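# Four arms sort items onto two counters using lift

## Task

Get the bottle and the green drink can standing upright on the high counter, and the blue capacitor and the wire spool standing upright on the low counter. The lift set into the wall is unpowered: whichever car carries more weight sinks while the other rises, so loading it is how things travel between counters.

## Robot and tools

ROBOTS. Four identical i2rt Big YAM arms, arm1 to arm4, each with six joints, a five-finger right hand and a wrist camera (arm1_cam_wrist ... arm4_cam_wrist). Two fixed room cameras: cam_high and cam_low. All images are 672x504 px. Foot positions in metres: arm1 (+0.826, -0.849, +0.378) and arm2 (+0.822, +0.886, +0.446) stand on the low top (z=+0.350) and are turned about 180 degrees, so they face scene -x; arm3 (-0.478, -0.702, +1.173) and arm4 (-0.477, +0.681, +1.255) stand on the high top (z=+1.150) and face +x. Each foot points along its own +x. The hand can reach roughly 1.07 m out from the joint1 axis.

FRAME. One scene frame, origin on the floor, +z up, metres. Poses are [x, y, z, qw, qx, qy, qz]. The hand point lies 0.045 m ahead of the palm; its +z runs along straight fingers, +y leaves the palm, +x crosses the palm away from the thumb. Finger centrelines sit 0.06 m behind the point (-y). With joints 1, 5, 6 at 0 and the hand level and forward, the palm is down and the thumb left. Printed hand poses can be off by a centimetre or more.

move. Optional keys arm1, arm2, arm3, arm4 (one object per robot) and cameras (list of names, or ["all"]). Inside a robot's object:
- joints: absolute targets by name. joint1_rad -2.879..2.879 (yaw, + is counter-clockwise from above); joint2_rad 0..3.141 (shoulder); joint3_rad 0..3.019 (elbow); joint4_rad -1.692..1.57 (pitch, + lifts fingers); joint5_rad -1.57..1.57 (sideways, + toward arm's right); joint6_rad -2.094..2.094 (roll, + clockwise viewed from behind). Hand keys hand_little, hand_ring, hand_middle, hand_index, hand_thumb_bend: +1 straight, -1 curled. hand_thumb_turn: +1 beside palm, -1 opposite the fingers. hand_force_limit -1..1 maps to about 0..10 N at the fingertip (0..15 N for thumb motors). hand_speed -0.96..1, slow to full (full from +0.48).
- target: one 7-number absolute hand pose in the scene frame; the hand travels a straight line toward it from its current hand_target. With target, joints may only carry hand keys.
- speed: path top speed, 0.002..0.5 m/s (default 0.25), allowed only with target; rotation is capped at twice that value in rad/s.
- min_time_s: 0.1..8 s, a floor on how long this robot's joint motions take.
All motions in a call start together; all hand paths end together, paced by the slowest. Paths last 0.5 to 10 s, a call at most 15 s. Each control step limits the commanded pose to 100 mm and 20 degrees from the measured one. Paths do not avoid obstacles or other arms; hands may overshoot speed near full stretch. An arm left out gets nothing new but may still be pushing to its old goal. An unknown key makes the call invalid; an out-of-range value gets it refused, and then the remaining move, wait and finished_scene calls of that reply are skipped. A move with no arms just reports everything.

FINGERS. With the thumb turned in, the hand wraps objects about 0.035 to 0.065 m thick, handles down to 0.025 m. A bracket on the little-finger side of the wrist juts out and can snag things. Each finger motor starts only when its target changes by 0.002 or more, stops at its target or when its load hits hand_force_limit. Starting values are force limit 0 and hand_speed -0.8; for a soft grip close at hand_speed -0.94 or slower. To grip harder, raise the limit and send a more-closed target; to release, send a more-open one.

RESULTS. Per robot: joint_positions, hand, hand_target, Joint velocities ("within noise" when still), joint torques, joint_status and hand_status (done, off_target, time_out, not_followed, limit_stop_at_motor_heat), on_its_own (uncommanded behaviour; "held at" gives a target), hand_stopped_by with six words for little, ring, middle, index, thumb_bend, thumb_turn (moving, target, force, stalled, fault), and loads in N (positive pushes open; a dropped object shows as load near 0). A "move:" line summarises each moved robot; "pictures" lists image order; robots under "as last shown" were not commanded. "joint command not followed" or "pose unreachable" means a safety check held the arm back. After time_out, ease the strain by sending joints their reported positions. MOTOR HOT warns of heat; OVER-TEMPERATURE FAULT means that arm went limp for 30 s or more.

wait: seconds 0..10, plus cameras; commands nothing new. zoom_image: camera name and region [x0, y0, x1, y1] in pixels of its latest image, at most 504 by 504. show_instructions: no arguments, shows reference pages. finished_scene: scene number (1 or 2); irreversible, the goal must hold on its own afterward.

AVOID. Arms pressing hard on each other (ends the scene), including one hand closing on another's fingers; hands and cameras may still collide despite the check. Knocking items off the work area, dropping them from height, letting go while they move, slamming into fixed or heavy things, overloading fingers with heavy or swung loads. Long pushing, holding loads or staying stretched heats motors. Thinking time lets the world keep running, and loose items may get nudged now and then.

Each tool is called after "Request:" as name([rows], argument=value, ...), one row to a line, values as JSON.

Reference images:

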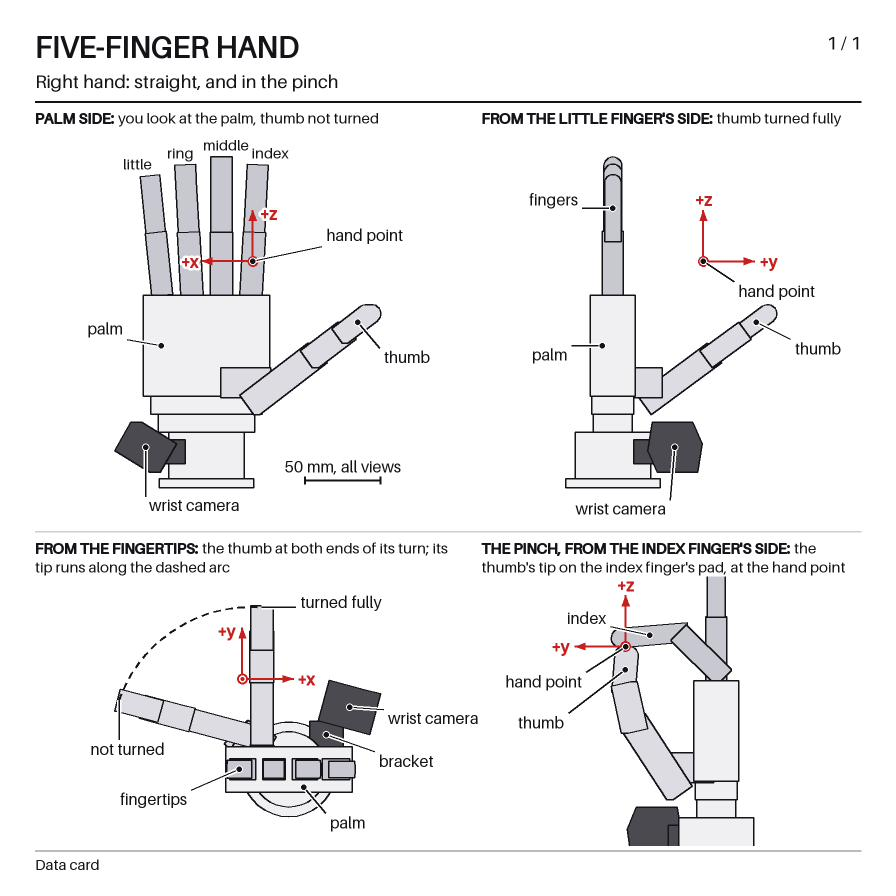

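## Session

Request:
move()

Scene clock: 0.00 s.
Joint torques (N m): no reading
Heat: arm1: hottest joint2_rad 31 °C; arm2: hottest joint1_rad 31 °C; arm3: hottest joint3_rad 33 °C; arm4: hottest joint2_rad 31 °C.
Joint velocities: within noise
arm1.joint_positions: joint1_rad=+0.801 joint2_rad=+0.634 joint3_rad=+1.391 joint4_rad=-1.542 joint5_rad=-0.004 joint6_rad=-1.196 hand_little=+1.000 hand_ring=+1.000 hand_middle=+1.000 hand_index=+1.000 hand_thumb_turn=+1.000 hand_thumb_bend=+1.000 hand_force_limit=+0.000 hand_speed=-0.800
arm1.joint_status: not commanded
arm1.hand_stopped_by: target,target,target,target,target,target
arm1.little_load_n: 0.0
arm1.ring_load_n: 0.0
arm1.middle_load_n: 0.0
arm1.index_load_n: 0.0
arm1.thumb_bend_load_n: 0.0
arm1.thumb_turn_load_n: 0.0
arm1.hand: x=+0.6655 y=-0.9476 z=+0.8270 quat_wxyz=(-0.329, -0.180, +0.904, -0.205) (m; scene frame)
arm1.hand_target: x=+0.6657 y=-0.9474 z=+0.8349 quat_wxyz=(-0.337, -0.179, +0.900, -0.211) (m; scene frame)
arm1.hand_status: not commanded
arm2.joint_positions: joint1_rad=-1.116 joint2_rad=+0.628 joint3_rad=+1.350 joint4_rad=-1.541 joint5_rad=-0.003 joint6_rad=-1.197 hand_little=+1.000 hand_ring=+1.000 hand_middle=+1.000 hand_index=+1.000 hand_thumb_turn=+1.000 hand_thumb_bend=+1.000 hand_force_limit=+0.000 hand_speed=-0.800
arm2.joint_status: not commanded
arm2.hand_stopped_by: target,target,target,target,target,target
arm2.little_load_n: 0.0
arm2.ring_load_n: 0.0
arm2.middle_load_n: 0.0
arm2.index_load_n: 0.0
arm2.thumb_bend_load_n: 0.5
arm2.thumb_turn_load_n: 0.0
arm2.hand: x=+0.7698 y=+1.0708 z=+0.8766 quat_wxyz=(+0.347, -0.610, -0.701, -0.122) (m; scene frame)
arm2.hand_target: x=+0.7699 y=+1.0706 z=+0.8845 quat_wxyz=(+0.356, -0.608, -0.699, -0.125) (m; scene frame)
arm2.hand_status: not commanded
arm3.joint_positions: joint1_rad=+0.966 joint2_rad=+0.634 joint3_rad=+1.394 joint4_rad=-1.542 joint5_rad=-0.004 joint6_rad=-1.197 hand_little=+1.000 hand_ring=+1.000 hand_middle=+1.000 hand_index=+1.000 hand_thumb_turn=+1.000 hand_thumb_bend=+1.000 hand_force_limit=+0.000 hand_speed=-0.800
arm3.joint_status: not commanded
arm3.hand_stopped_by: target,target,target,target,target,target
arm3.little_load_n: 0.0
arm3.ring_load_n: 0.0
arm3.middle_load_n: 0.0
arm3.index_load_n: 0.0
arm3.thumb_bend_load_n: 0.0
arm3.thumb_turn_load_n: 0.0
arm3.hand: x=-0.3237 y=-0.5807 z=+1.6192 quat_wxyz=(-0.235, +0.890, +0.247, +0.302) (m; scene frame)
arm3.hand_target: x=-0.3237 y=-0.5808 z=+1.6279 quat_wxyz=(-0.242, +0.886, +0.246, +0.310) (m; scene frame)
arm3.hand_status: not commanded
arm4.joint_positions: joint1_rad=-1.073 joint2_rad=+0.611 joint3_rad=+1.337 joint4_rad=-1.541 joint5_rad=-0.004 joint6_rad=-1.197 hand_little=+1.000 hand_ring=+1.000 hand_middle=+1.000 hand_index=+1.000 hand_thumb_turn=+1.000 hand_thumb_bend=+1.000 hand_force_limit=+0.000 hand_speed=-0.800
arm4.joint_status: not commanded
arm4.hand_stopped_by: target,target,target,target,target,target
arm4.little_load_n: 0.0
arm4.ring_load_n: 0.0
arm4.middle_load_n: 0.0
arm4.index_load_n: 0.0
arm4.thumb_bend_load_n: 0.0
arm4.thumb_turn_load_n: 0.0
arm4.hand: x=-0.4122 y=+0.5085 z=+1.6837 quat_wxyz=(+0.103, +0.730, -0.571, +0.360) (m; scene frame)
arm4.hand_target: x=-0.4120 y=+0.5082 z=+1.6936 quat_wxyz=(+0.106, +0.726, -0.568, +0.371) (m; scene frame)
arm4.hand_status: not commanded
pictures: arm1_cam_wrist, arm2_cam_wrist, arm3_cam_wrist, arm4_cam_wrist, cam_high, cam_low

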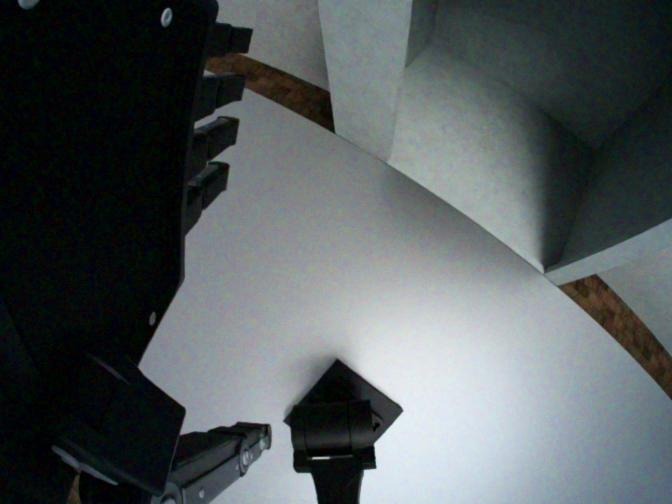

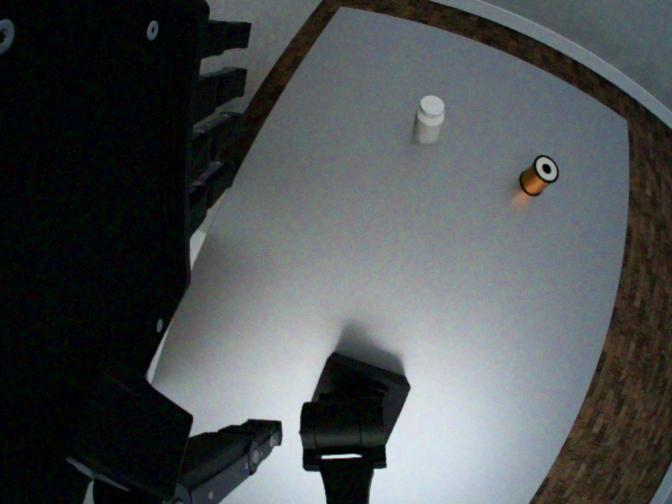

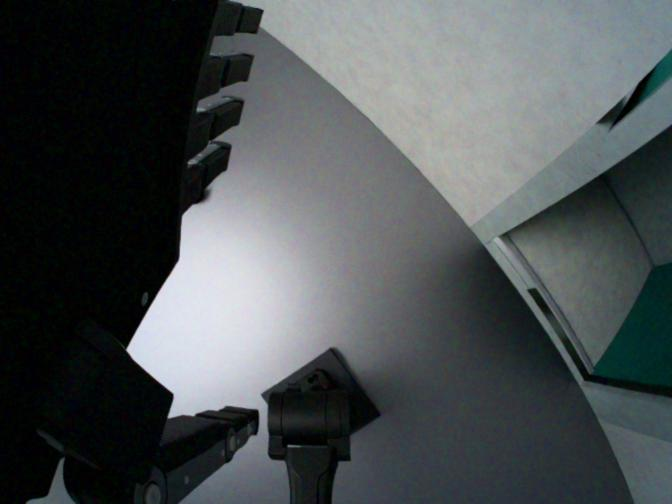

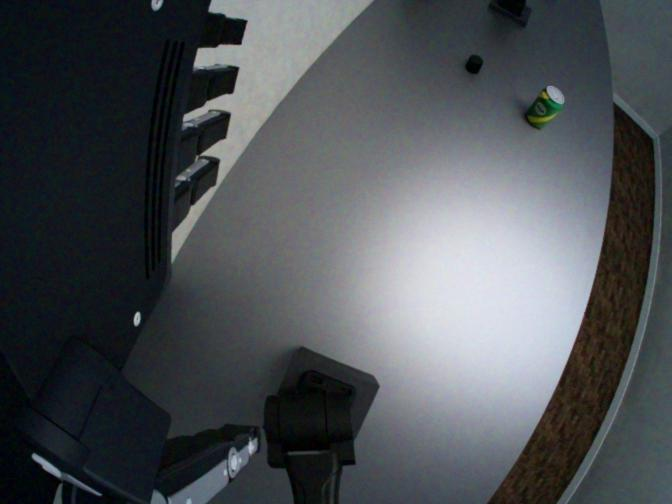

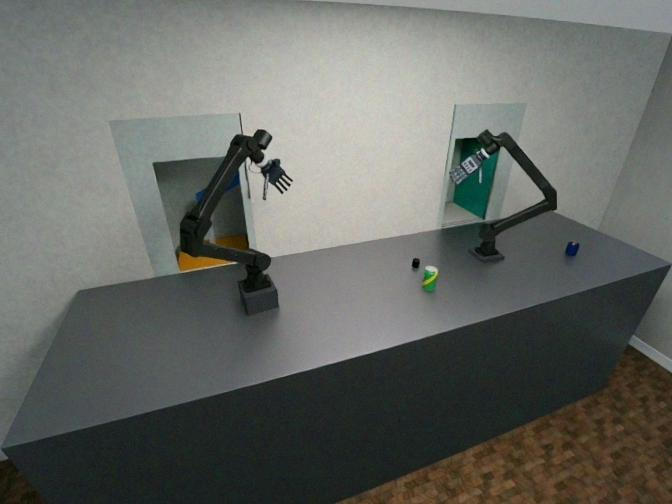

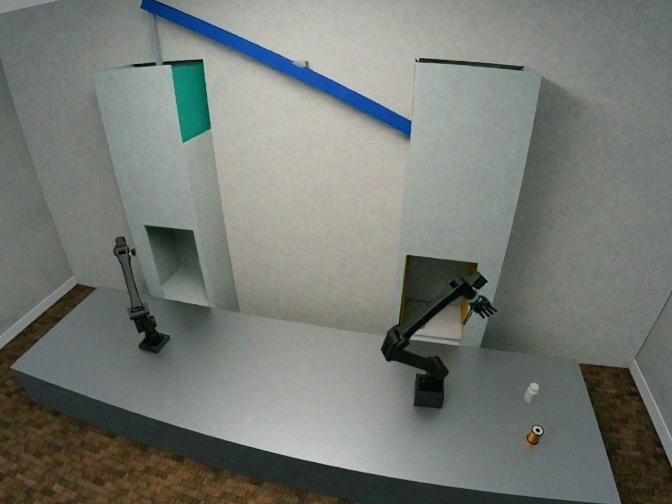

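Request:
zoom_image(camera="cam_high", region=[330, 90, 672, 340])

Request:
zoom_image(camera="cam_high", region=[90, 90, 330, 330])

Request:
zoom_image(camera="cam_low", region=[80, 200, 330, 400])

Request:
zoom_image(camera="cam_low", region=[360, 220, 620, 470])

Request:
zoom_image(camera="arm4_cam_wrist", region=[380, 0, 660, 200])

Request:
zoom_image(camera="arm2_cam_wrist", region=[330, 50, 630, 260])

Request:
zoom_image(camera="arm3_cam_wrist", region=[400, 30, 672, 430])

Request:
zoom_image(camera="cam_low", region=[80, 0, 560, 160])

Scaled by 1.474 from the camera's 672x504 image, which has a finer 960x720 frame.

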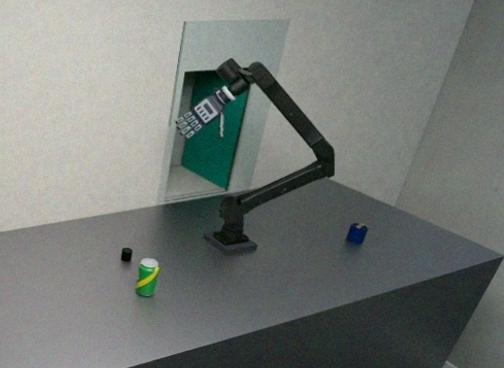

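Scaled by 2.100 from the camera's 672x504 image, which has a finer 960x720 frame.

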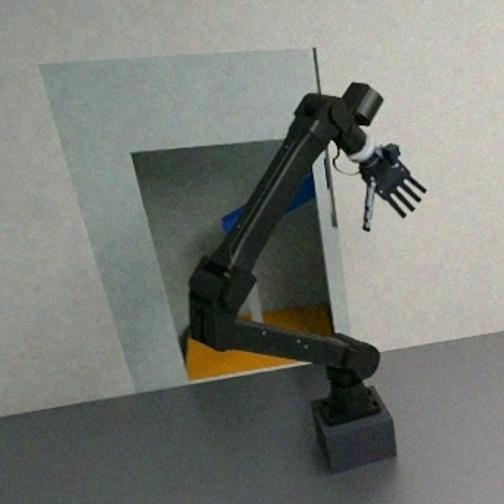

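Scaled by 2.016 from the camera's 672x504 image, which has a finer 960x720 frame.

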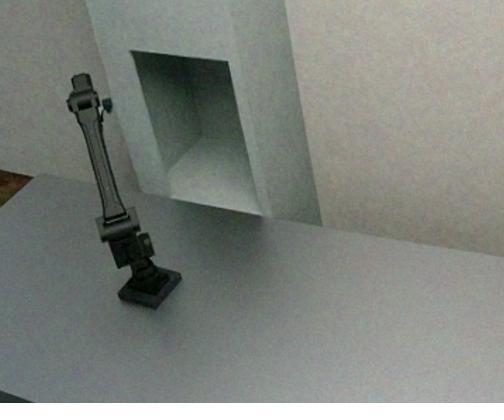

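Scaled by 1.938 from the camera's 672x504 image, which has a finer 960x720 frame.

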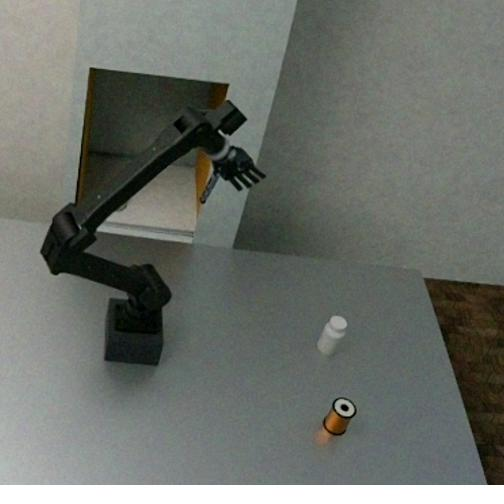

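Scaled by 1.800 from the camera's 672x504 image, which has a finer 960x720 frame.

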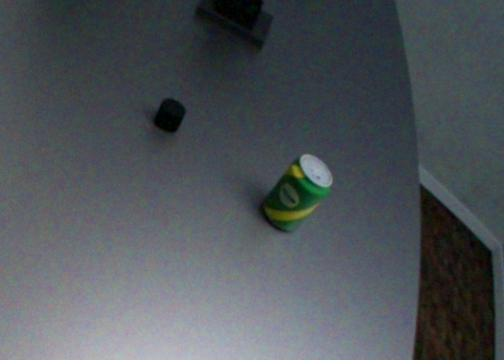

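Scaled by 1.680 from the camera's 672x504 image, which has a finer 960x720 frame.

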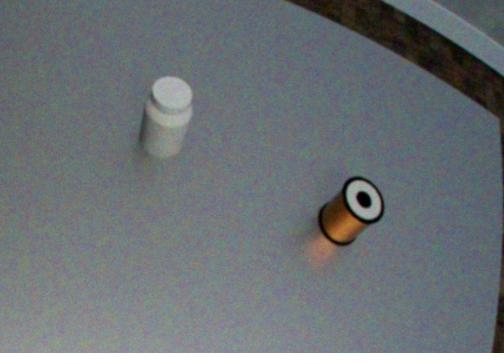

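Scaled by 1.260 from the camera's 672x504 image, which has a finer 960x720 frame.

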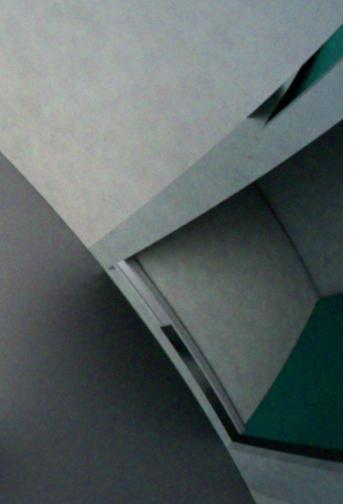

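Scaled by 1.050 from the camera's 672x504 image, which has a finer 960x720 frame.

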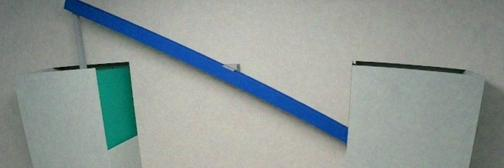

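Request:
move(arm3={"joints": {"joint1_rad": -1.0}, "min_time_s": 3}, arm4={"joints": {"joint1_rad": 0.1}, "min_time_s": 3}, arm2={"joints": {"joint1_rad": 0.0}, "min_time_s": 3}, arm1={"joints": {"joint1_rad": 0.0}, "min_time_s": 3}, cameras=["all"])

Scene clock: 62.27 s.
Joint torques (N m): arm1=[-1.44 1.08 7.6 1.52 0 -0.06] | arm2=[0.79 1.49 8.99 1.73 0.14 -0.08] | arm3=[-1.44 2.26 7.83 1.44 -0.11 -0.03] | arm4=[0.03 3.25 8.54 1.59 0.12 -0.15]
Heat: arm1: hottest joint3_rad 32 °C; arm2: hottest joint3_rad 40 °C; arm3: hottest joint3_rad 41 °C; arm4: hottest joint3_rad 39 °C.
move: arm1 done; arm2 done; arm3 done; arm4 done
Joint velocities: within noise
arm1.joint_positions: joint1_rad=+0.011 joint2_rad=+0.634 joint3_rad=+1.391 joint4_rad=-1.542 joint5_rad=-0.004 joint6_rad=-1.196 hand_little=+1.000 hand_ring=+1.000 hand_middle=+1.000 hand_index=+1.000 hand_thumb_turn=+1.000 hand_thumb_bend=+1.000 hand_force_limit=+0.000 hand_speed=-0.800
arm1.joint_status: all done
arm1.hand_stopped_by: target,target,target,target,target,target
arm1.little_load_n: 0.0
arm1.ring_load_n: 0.0
arm1.middle_load_n: 0.0
arm1.index_load_n: 0.0
arm1.thumb_bend_load_n: 0.0
arm1.thumb_turn_load_n: 0.0
arm1.hand: x=+0.6454 y=-0.7996 z=+0.8276 quat_wxyz=(-0.384, +0.184, +0.902, -0.068) (m; scene frame)
arm1.hand_target: x=+0.6463 y=-0.7976 z=+0.8355 quat_wxyz=(-0.394, +0.188, +0.897, -0.068) (m; scene frame)
arm1.hand_status: not commanded
arm2.joint_positions: joint1_rad=-0.007 joint2_rad=+0.628 joint3_rad=+1.350 joint4_rad=-1.541 joint5_rad=-0.003 joint6_rad=-1.197 hand_little=+1.000 hand_ring=+1.000 hand_middle=+1.000 hand_index=+1.000 hand_thumb_turn=+1.000 hand_thumb_bend=+1.000 hand_force_limit=+0.000 hand_speed=-0.800
arm2.joint_status: all done
arm2.hand_stopped_by: target,target,target,target,target,target
arm2.little_load_n: 0.0
arm2.ring_load_n: 0.0
arm2.middle_load_n: 0.0
arm2.index_load_n: 0.0
arm2.thumb_bend_load_n: 0.0
arm2.thumb_turn_load_n: 0.0
arm2.hand: x=+0.6328 y=+0.9200 z=+0.8766 quat_wxyz=(+0.359, -0.149, -0.918, +0.078) (m; scene frame)
arm2.hand_target: x=+0.6328 y=+0.9187 z=+0.8845 quat_wxyz=(+0.368, -0.145, -0.915, +0.081) (m; scene frame)
arm2.hand_status: not commanded
arm3.joint_positions: joint1_rad=-0.991 joint2_rad=+0.634 joint3_rad=+1.394 joint4_rad=-1.542 joint5_rad=-0.004 joint6_rad=-1.197 hand_little=+1.000 hand_ring=+1.000 hand_middle=+1.000 hand_index=+1.000 hand_thumb_turn=+1.000 hand_thumb_bend=+1.000 hand_force_limit=+0.000 hand_speed=-0.800
arm3.joint_status: all done
arm3.hand_stopped_by: target,target,target,target,target,target
arm3.little_load_n: 0.0
arm3.ring_load_n: 0.0
arm3.middle_load_n: 0.0
arm3.index_load_n: 0.0
arm3.thumb_bend_load_n: 0.0
arm3.thumb_turn_load_n: 0.0
arm3.hand: x=-0.4160 y=-0.8880 z=+1.6193 quat_wxyz=(+0.126, +0.705, -0.598, +0.360) (m; scene frame)
arm3.hand_target: x=-0.4176 y=-0.8884 z=+1.6280 quat_wxyz=(+0.131, +0.699, -0.598, +0.369) (m; scene frame)
arm3.hand_status: not commanded
arm4.joint_positions: joint1_rad=+0.092 joint2_rad=+0.611 joint3_rad=+1.337 joint4_rad=-1.541 joint5_rad=-0.004 joint6_rad=-1.197 hand_little=+1.000 hand_ring=+1.000 hand_middle=+1.000 hand_index=+1.000 hand_thumb_turn=+1.000 hand_thumb_bend=+1.000 hand_force_limit=+0.000 hand_speed=-0.800
arm4.joint_status: all done
arm4.hand_stopped_by: target,target,target,target,target,target
arm4.little_load_n: 0.0
arm4.ring_load_n: 0.0
arm4.middle_load_n: 0.0
arm4.index_load_n: 0.0
arm4.thumb_bend_load_n: 0.0
arm4.thumb_turn_load_n: 0.0
arm4.hand: x=-0.2935 y=+0.6789 z=+1.6839 quat_wxyz=(-0.106, +0.925, -0.073, +0.358) (m; scene frame)
arm4.hand_target: x=-0.2930 y=+0.6806 z=+1.6938 quat_wxyz=(-0.110, +0.920, -0.069, +0.369) (m; scene frame)
arm4.hand_status: not commanded
pictures: arm1_cam_wrist, arm2_cam_wrist, arm3_cam_wrist, arm4_cam_wrist, cam_high, cam_low

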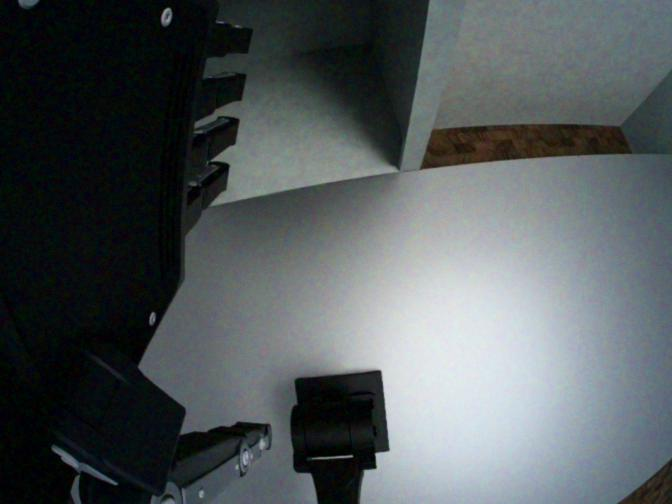

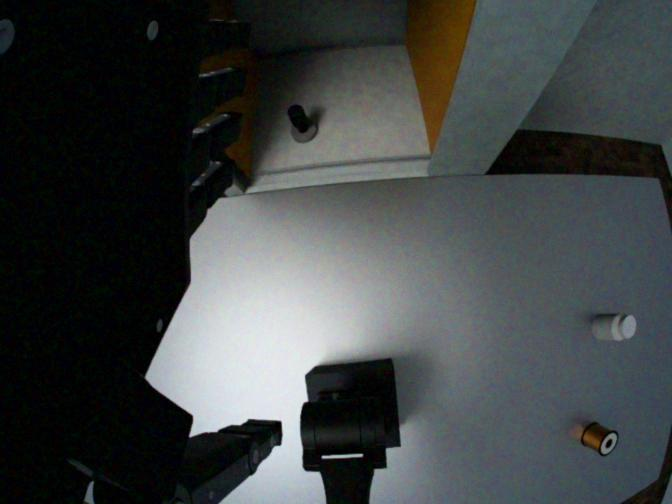

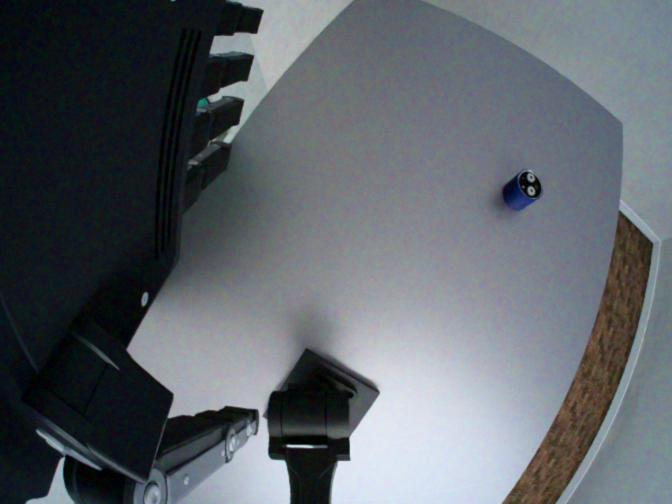

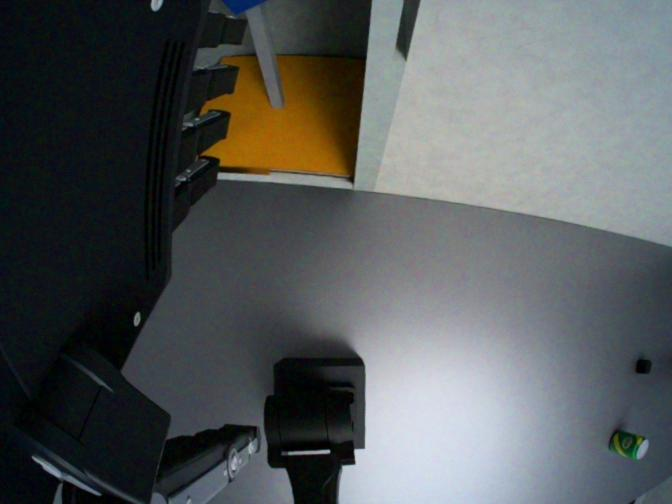

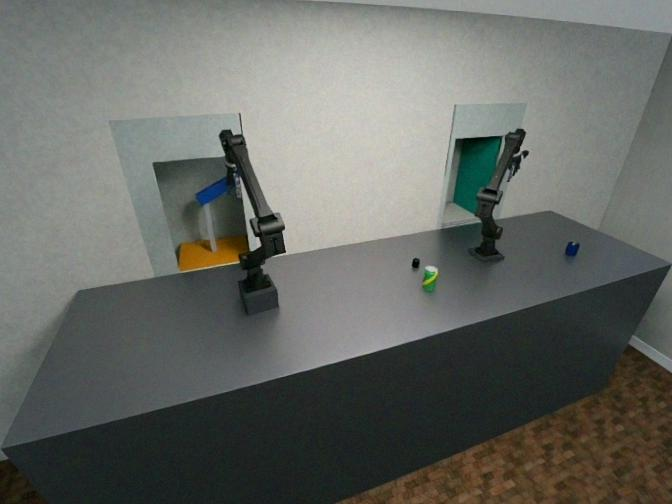

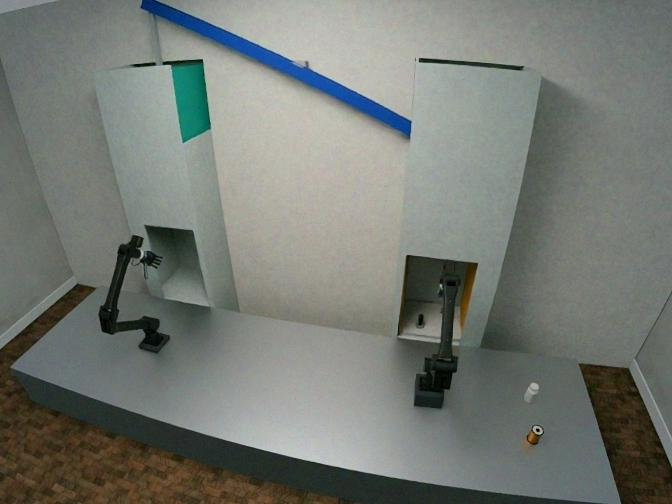

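Request:
zoom_image(camera="arm2_cam_wrist", region=[220, 20, 480, 200])

Request:
zoom_image(camera="arm3_cam_wrist", region=[440, 120, 600, 260])

Request:
zoom_image(camera="arm4_cam_wrist", region=[180, 0, 440, 240])

Request:
zoom_image(camera="cam_low", region=[380, 240, 560, 400])

Request:
zoom_image(camera="cam_high", region=[430, 100, 540, 240])

Request:
zoom_image(camera="arm1_cam_wrist", region=[190, 0, 480, 220])

Scaled by 1.938 from the camera's 672x504 image, which has a finer 960x720 frame.

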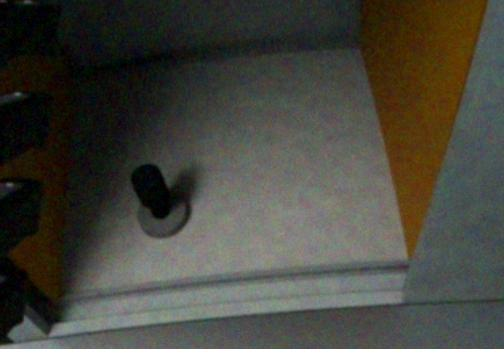

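Scaled by 3.150 from the camera's 672x504 image, which has a finer 960x720 frame.

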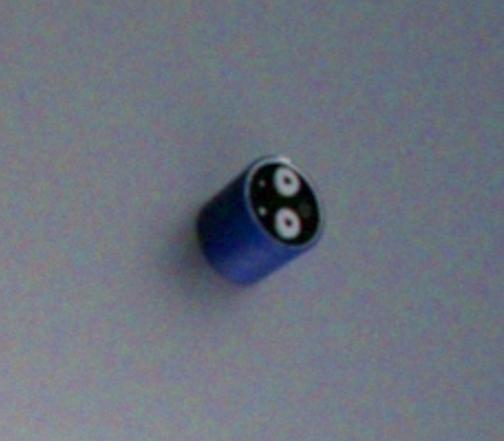

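Scaled by 1.938 from the camera's 672x504 image, which has a finer 960x720 frame.

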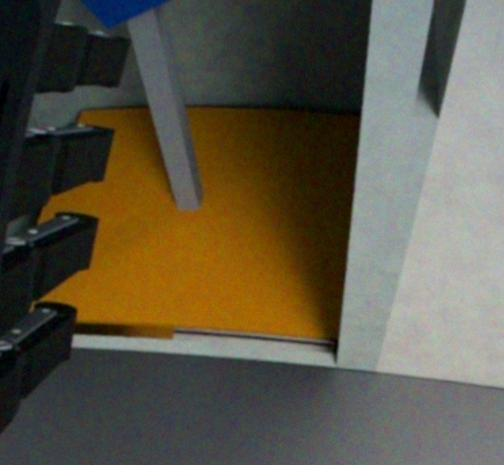

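Scaled by 2.800 from the camera's 672x504 image, which has a finer 960x720 frame.

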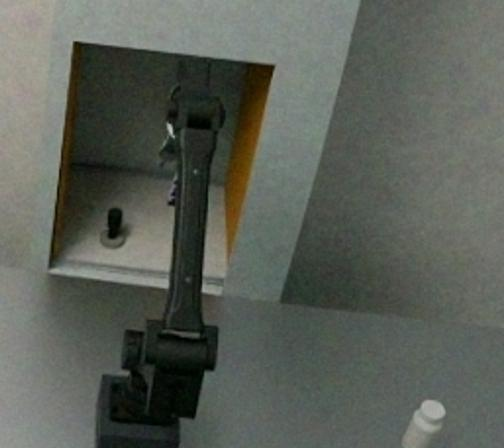

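Scaled by 3.600 from the camera's 672x504 image, which has a finer 960x720 frame.

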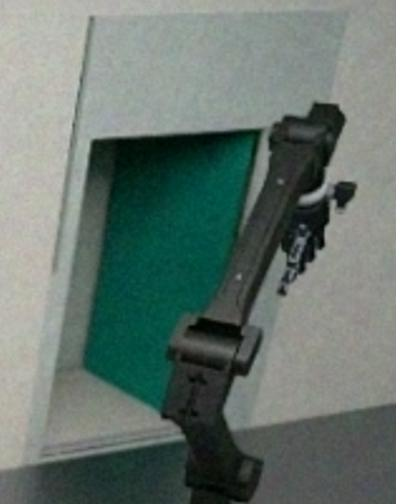

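Scaled by 1.738 from the camera's 672x504 image, which has a finer 960x720 frame.

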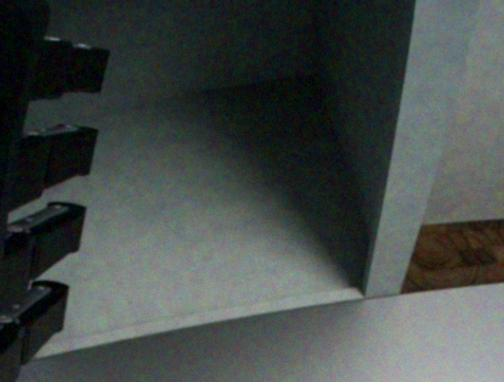

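Request:
move(arm2={"joints": {"joint1_rad": -1.489, "hand_speed": 0.0, "hand_thumb_turn": -1}, "min_time_s": 3}, arm3={"joints": {"joint1_rad": -1.736, "hand_speed": 0.0, "hand_thumb_turn": -1}, "min_time_s": 2}, arm1={"joints": {"hand_speed": 0.0, "hand_thumb_turn": -1}}, arm4={"joints": {"hand_speed": 0.0, "hand_thumb_turn": -1}})

Request:
move(arm2={"target": [0.8135, 1.374, 0.58, -0.5337, 0.4639, 0.5337, 0.4639], "speed": 0.25}, arm3={"target": [-0.6303, -1.1243, 1.38, 0.5499, 0.4446, -0.5499, 0.4446], "speed": 0.25}, cameras=["all"])

Scene clock: 197.83 s.
Joint torques (N m): arm1=[-1.55 1.14 7.62 1.5 0.01 -0.07] | arm2=[-0.09 1.49 9.02 1.73 0.14 -0.09] | arm3=[-1.44 2.37 7.82 1.47 -0.09 -0.04] | arm4=[-0.03 2.96 8.61 1.59 0.11 -0.17]
Heat: arm1: hottest joint3_rad 35 °C; arm2: hottest joint3_rad 44 °C; arm3: hottest joint3_rad 44 °C; arm4: hottest joint3_rad 44 °C.
move: arm1 done; arm2 done; arm3 done; arm4 done
Joint velocities: within noise
arm1.joint_positions: joint1_rad=+0.011 joint2_rad=+0.634 joint3_rad=+1.391 joint4_rad=-1.542 joint5_rad=-0.004 joint6_rad=-1.196 hand_little=+1.000 hand_ring=+1.000 hand_middle=+1.000 hand_index=+1.000 hand_thumb_turn=-1.000 hand_thumb_bend=+1.000 hand_force_limit=+0.000 hand_speed=+0.000
arm1.joint_status: all done
arm1.hand_stopped_by: target,target,target,target,target,target
arm1.little_load_n: 0.0
arm1.ring_load_n: 0.0
arm1.middle_load_n: 0.0
arm1.index_load_n: 0.0
arm1.thumb_bend_load_n: 0.0
arm1.thumb_turn_load_n: 0.0
arm1.hand: x=+0.6454 y=-0.7996 z=+0.8276 quat_wxyz=(-0.384, +0.184, +0.902, -0.068) (m; scene frame)
arm1.hand_target: x=+0.6463 y=-0.7977 z=+0.8355 quat_wxyz=(-0.394, +0.188, +0.897, -0.068) (m; scene frame)
arm1.hand_status: not commanded
arm2.joint_positions: joint1_rad=-1.482 joint2_rad=+0.628 joint3_rad=+1.350 joint4_rad=-1.541 joint5_rad=-0.003 joint6_rad=-1.197 hand_little=+1.000 hand_ring=+1.000 hand_middle=+1.000 hand_index=+1.000 hand_thumb_turn=-1.000 hand_thumb_bend=+1.000 hand_force_limit=+0.000 hand_speed=+0.000
arm2.joint_status: all done
arm2.hand_stopped_by: target,target,target,target,target,target
arm2.little_load_n: 0.0
arm2.ring_load_n: 0.0
arm2.middle_load_n: 0.0
arm2.index_load_n: 0.0
arm2.thumb_bend_load_n: 0.0
arm2.thumb_turn_load_n: 0.0
arm2.hand: x=+0.8398 y=+1.0776 z=+0.8765 quat_wxyz=(+0.319, -0.728, -0.579, -0.183) (m; scene frame)
arm2.hand_target: x=+0.8412 y=+1.0772 z=+0.8843 quat_wxyz=(+0.327, -0.727, -0.574, -0.188) (m; scene frame)
arm2.hand_status: not commanded
arm3.joint_positions: joint1_rad=-1.727 joint2_rad=+0.634 joint3_rad=+1.394 joint4_rad=-1.542 joint5_rad=-0.004 joint6_rad=-1.197 hand_little=+1.000 hand_ring=+1.000 hand_middle=+1.000 hand_index=+1.000 hand_thumb_turn=-1.000 hand_thumb_bend=+1.000 hand_force_limit=+0.000 hand_speed=+0.000
arm3.joint_status: all done
arm3.hand_stopped_by: target,target,target,target,target,target
arm3.little_load_n: 0.0
arm3.ring_load_n: 0.0
arm3.middle_load_n: 0.0
arm3.index_load_n: 0.0
arm3.thumb_bend_load_n: 0.0
arm3.thumb_turn_load_n: 0.0
arm3.hand: x=-0.5549 y=-0.8787 z=+1.6208 quat_wxyz=(+0.250, +0.443, -0.810, +0.292) (m; scene frame)
arm3.hand_target: x=-0.5564 y=-0.8778 z=+1.6294 quat_wxyz=(+0.258, +0.437, -0.808, +0.298) (m; scene frame)
arm3.hand_status: not commanded
arm4.joint_positions: joint1_rad=+0.092 joint2_rad=+0.611 joint3_rad=+1.337 joint4_rad=-1.541 joint5_rad=-0.004 joint6_rad=-1.197 hand_little=+1.000 hand_ring=+1.000 hand_middle=+1.000 hand_index=+1.000 hand_thumb_turn=-1.000 hand_thumb_bend=+1.000 hand_force_limit=+0.000 hand_speed=+0.000
arm4.joint_status: all done
arm4.hand_stopped_by: target,target,target,target,target,target
arm4.little_load_n: 0.0
arm4.ring_load_n: 0.0
arm4.middle_load_n: 0.0
arm4.index_load_n: 0.0
arm4.thumb_bend_load_n: 0.0
arm4.thumb_turn_load_n: 0.5
arm4.hand: x=-0.2935 y=+0.6789 z=+1.6839 quat_wxyz=(-0.106, +0.925, -0.073, +0.358) (m; scene frame)
arm4.hand_target: x=-0.2930 y=+0.6806 z=+1.6938 quat_wxyz=(-0.110, +0.920, -0.069, +0.369) (m; scene frame)
arm4.hand_status: not commanded
pictures: none

Scene clock: 200.93 s.
Joint torques (N m): arm1=[-1.49 1.14 7.62 1.52 0.01 -0.07] | arm2=[-0.5 -5.66 4.83 3.03 -0.04 -0.26] | arm3=[-1.55 -2.08 6.13 2.81 -0.2 -0.15] | arm4=[0.15 3.31 8.54 1.61 0.13 -0.16]
Heat: arm1: hottest joint3_rad 35 °C; arm2: hottest joint3_rad 44 °C; arm3: hottest joint3_rad 44 °C; arm4: hottest joint3_rad 44 °C.
move: arm2 done; arm3 done
Joint velocities: within noise
arm1, arm4: as last shown
arm1.ring_load_n: -0.5
arm2.joint_positions: joint1_rad=-1.478 joint2_rad=+1.484 joint3_rad=+0.353 joint4_rad=+1.126 joint5_rad=+0.012 joint6_rad=-1.559 hand_little=+1.000 hand_ring=+1.000 hand_middle=+1.000 hand_index=+1.000 hand_thumb_turn=-1.000 hand_thumb_bend=+1.000 hand_force_limit=+0.000 hand_speed=+0.000
arm2.joint_status: not commanded
arm2.hand_stopped_by: target,target,target,target,target,target
arm2.little_load_n: 0.0
arm2.ring_load_n: 0.0
arm2.middle_load_n: 0.0
arm2.index_load_n: -0.5
arm2.thumb_bend_load_n: 0.0
arm2.thumb_turn_load_n: 0.5
arm2.hand: x=+0.8116 y=+1.3760 z=+0.5824 quat_wxyz=(+0.536, -0.468, -0.531, -0.460) (m; scene frame)
arm2.hand_target: x=+0.8149 y=+1.3749 z=+0.5790 quat_wxyz=(+0.532, -0.465, -0.533, -0.465) (m; scene frame)
arm2.hand_status: done (0.004 m and 0.8 deg from the pose sent, 0.420 m and 51.3 deg at the start)
arm3.joint_positions: joint1_rad=-1.737 joint2_rad=+1.036 joint3_rad=+0.331 joint4_rad=+0.708 joint5_rad=-0.013 joint6_rad=-1.551 hand_little=+1.000 hand_ring=+1.000 hand_middle=+1.000 hand_index=+1.000 hand_thumb_turn=-1.000 hand_thumb_bend=+1.000 hand_force_limit=+0.000 hand_speed=+0.000
arm3.joint_status: not commanded
arm3.hand_stopped_by: target,target,target,target,target,target
arm3.little_load_n: 0.0
arm3.ring_load_n: 0.0
arm3.middle_load_n: 0.0
arm3.index_load_n: 0.0
arm3.thumb_bend_load_n: 0.0
arm3.thumb_turn_load_n: 0.0
arm3.hand: x=-0.6267 y=-1.1277 z=+1.3851 quat_wxyz=(+0.546, +0.445, -0.549, +0.450) (m; scene frame)
arm3.hand_target: x=-0.6304 y=-1.1256 z=+1.3796 quat_wxyz=(+0.549, +0.446, -0.549, +0.445) (m; scene frame)
arm3.hand_status: done (0.007 m and 0.8 deg from the pose sent, 0.352 m and 49.2 deg at the start)
pictures: arm1_cam_wrist, arm2_cam_wrist, arm3_cam_wrist, arm4_cam_wrist, cam_high, cam_low

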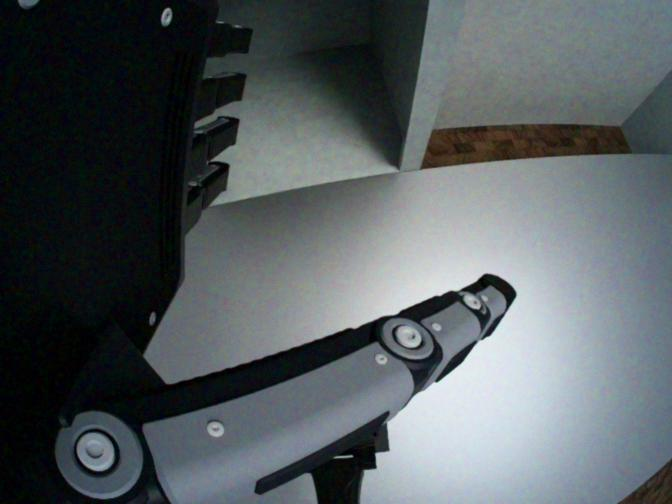

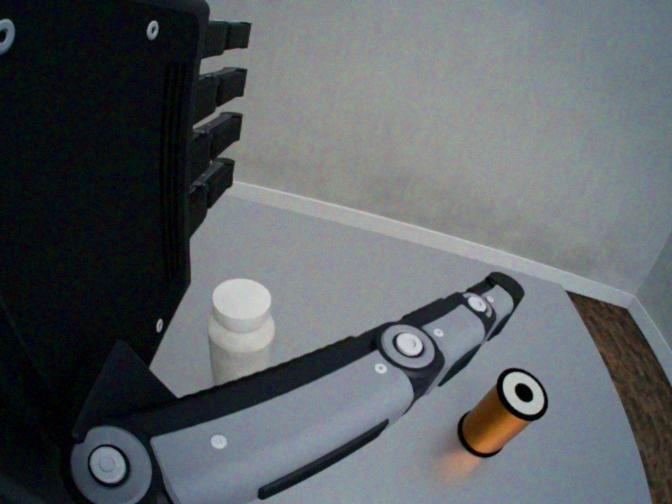

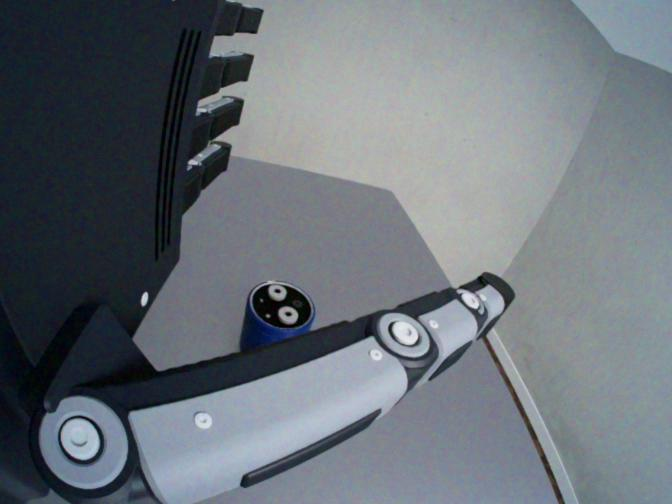

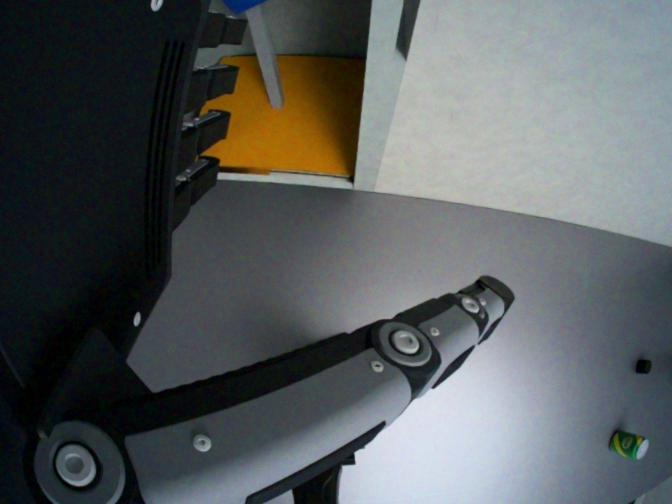

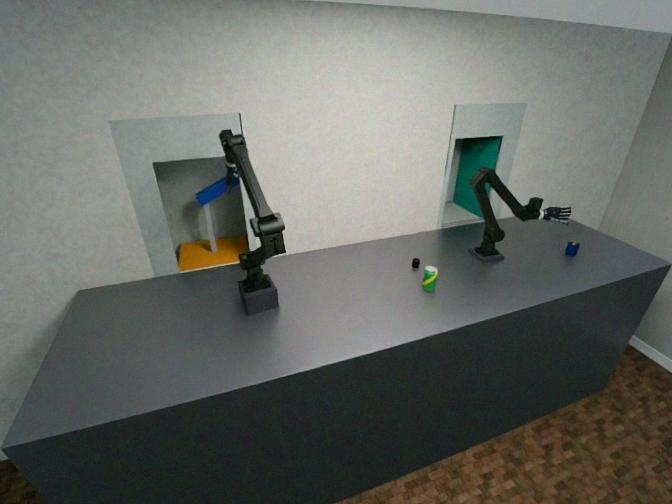

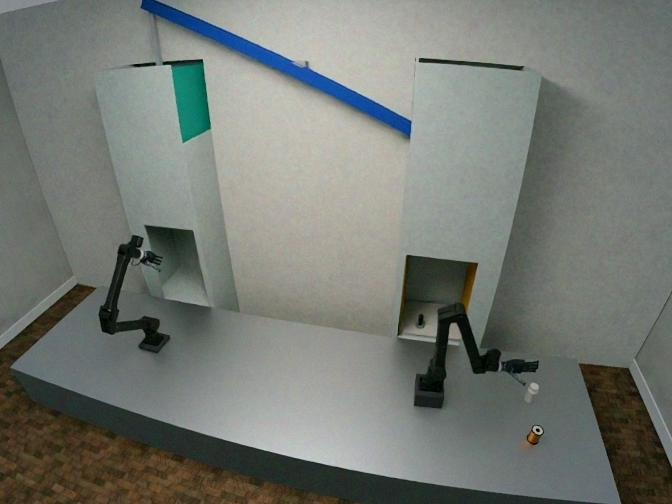

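Request:
move(arm2={"target": [0.794, 1.32, 0.415, -0.5337, 0.4639, 0.5337, 0.4639], "speed": 0.2}, arm3={"target": [-0.64, -1.122, 1.205, 0.5499, 0.4446, -0.5499, 0.4446], "speed": 0.2}, cameras=["arm2_cam_wrist", "arm3_cam_wrist", "cam_low", "cam_high"])

Scene clock: 236.67 s.
Joint torques (N m): arm1=[-1.55 1.08 7.64 1.52 0.01 -0.07] | arm2=[0.85 -7.36 0.59 2.93 0.39 0.05] | arm3=[-1.55 -6.53 1.73 2.8 -0.11 -0.06] | arm4=[-0.09 3.6 8.54 1.68 0.13 -0.16]
Heat: arm1: hottest joint3_rad 36 °C; arm2: hottest joint3_rad 38 °C; arm3: hottest joint3_rad 40 °C; arm4: hottest joint3_rad 45 °C.
move: arm2 off_target; arm3 off_target
Joint velocities: within noise
arm1, arm4: as last shown
arm1.ring_load_n: 0.0
arm2.joint_positions: joint1_rad=-1.367 joint2_rad=+2.042 joint3_rad=+0.281 joint4_rad=+1.528 joint5_rad=+0.138 joint6_rad=-1.532 hand_little=+1.000 hand_ring=+1.000 hand_middle=+1.000 hand_index=+1.000 hand_thumb_turn=-1.000 hand_thumb_bend=+1.000 hand_force_limit=+0.000 hand_speed=+0.000
arm2.joint_status: not commanded
arm2.hand_stopped_by: target,target,target,target,target,target
arm2.little_load_n: 0.0
arm2.ring_load_n: 0.0
arm2.middle_load_n: 0.0
arm2.index_load_n: 0.0
arm2.thumb_bend_load_n: 0.0
arm2.thumb_turn_load_n: 0.0
arm2.hand: x=+0.7952 y=+1.3192 z=+0.4172 quat_wxyz=(+0.467, -0.522, -0.584, -0.411) (m; scene frame)
arm2.hand_target: x=+0.7922 y=+1.3202 z=+0.4157 quat_wxyz=(+0.474, -0.524, -0.578, -0.409) (m; scene frame)
arm2.hand_status: off_target (0.003 m and 13.2 deg from the pose sent, 0.177 m and 0.8 deg at the start; a joint's target at an end of its range on 38 of 53 steps)
arm3.joint_positions: joint1_rad=-1.766 joint2_rad=+1.890 joint3_rad=+0.244 joint4_rad=+1.549 joint5_rad=-0.036 joint6_rad=-1.551 hand_little=+1.000 hand_ring=+1.000 hand_middle=+1.000 hand_index=+1.000 hand_thumb_turn=-1.000 hand_thumb_bend=+1.000 hand_force_limit=+0.000 hand_speed=+0.000
arm3.joint_status: not commanded
arm3.hand_stopped_by: target,target,target,target,target,target
arm3.little_load_n: 0.0
arm3.ring_load_n: 0.0
arm3.middle_load_n: 0.0
arm3.index_load_n: 0.0
arm3.thumb_bend_load_n: 0.0
arm3.thumb_turn_load_n: 0.0
arm3.hand: x=-0.6352 y=-1.1190 z=+1.2027 quat_wxyz=(+0.519, +0.463, -0.578, +0.427) (m; scene frame)
arm3.hand_target: x=-0.6399 y=-1.1221 z=+1.2056 quat_wxyz=(+0.527, +0.457, -0.574, +0.429) (m; scene frame)
arm3.hand_status: off_target (0.006 m and 5.7 deg from the pose sent, 0.181 m and 0.8 deg at the start; a joint's target at an end of its range on 26 of 53 steps)
pictures: arm2_cam_wrist, arm3_cam_wrist, cam_high, cam_low

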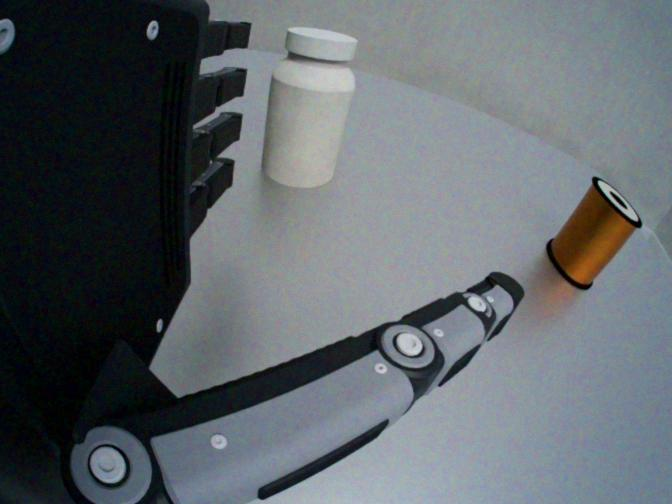

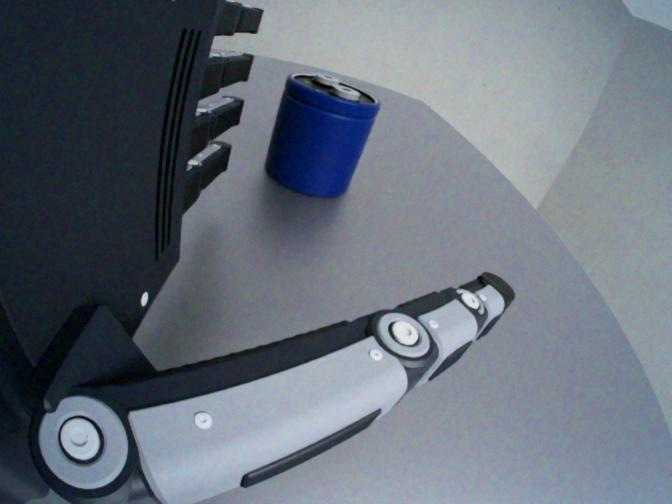

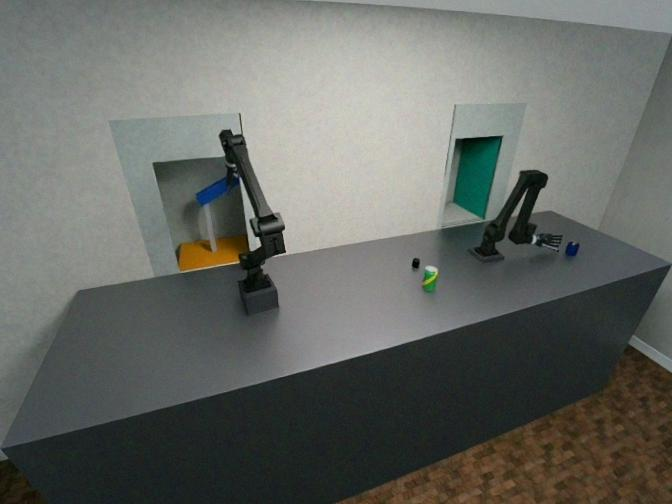

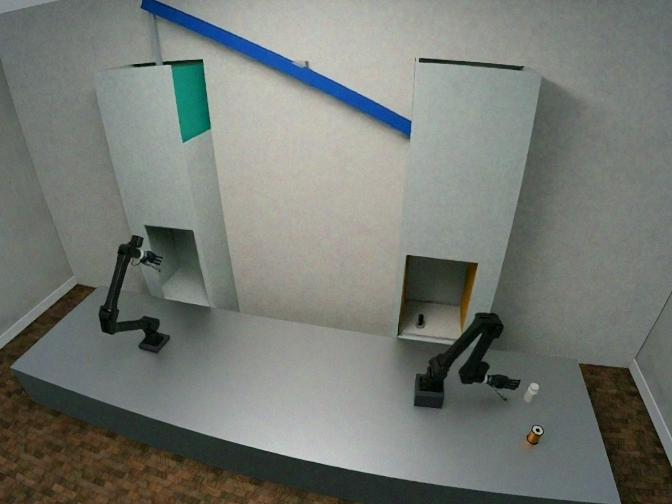

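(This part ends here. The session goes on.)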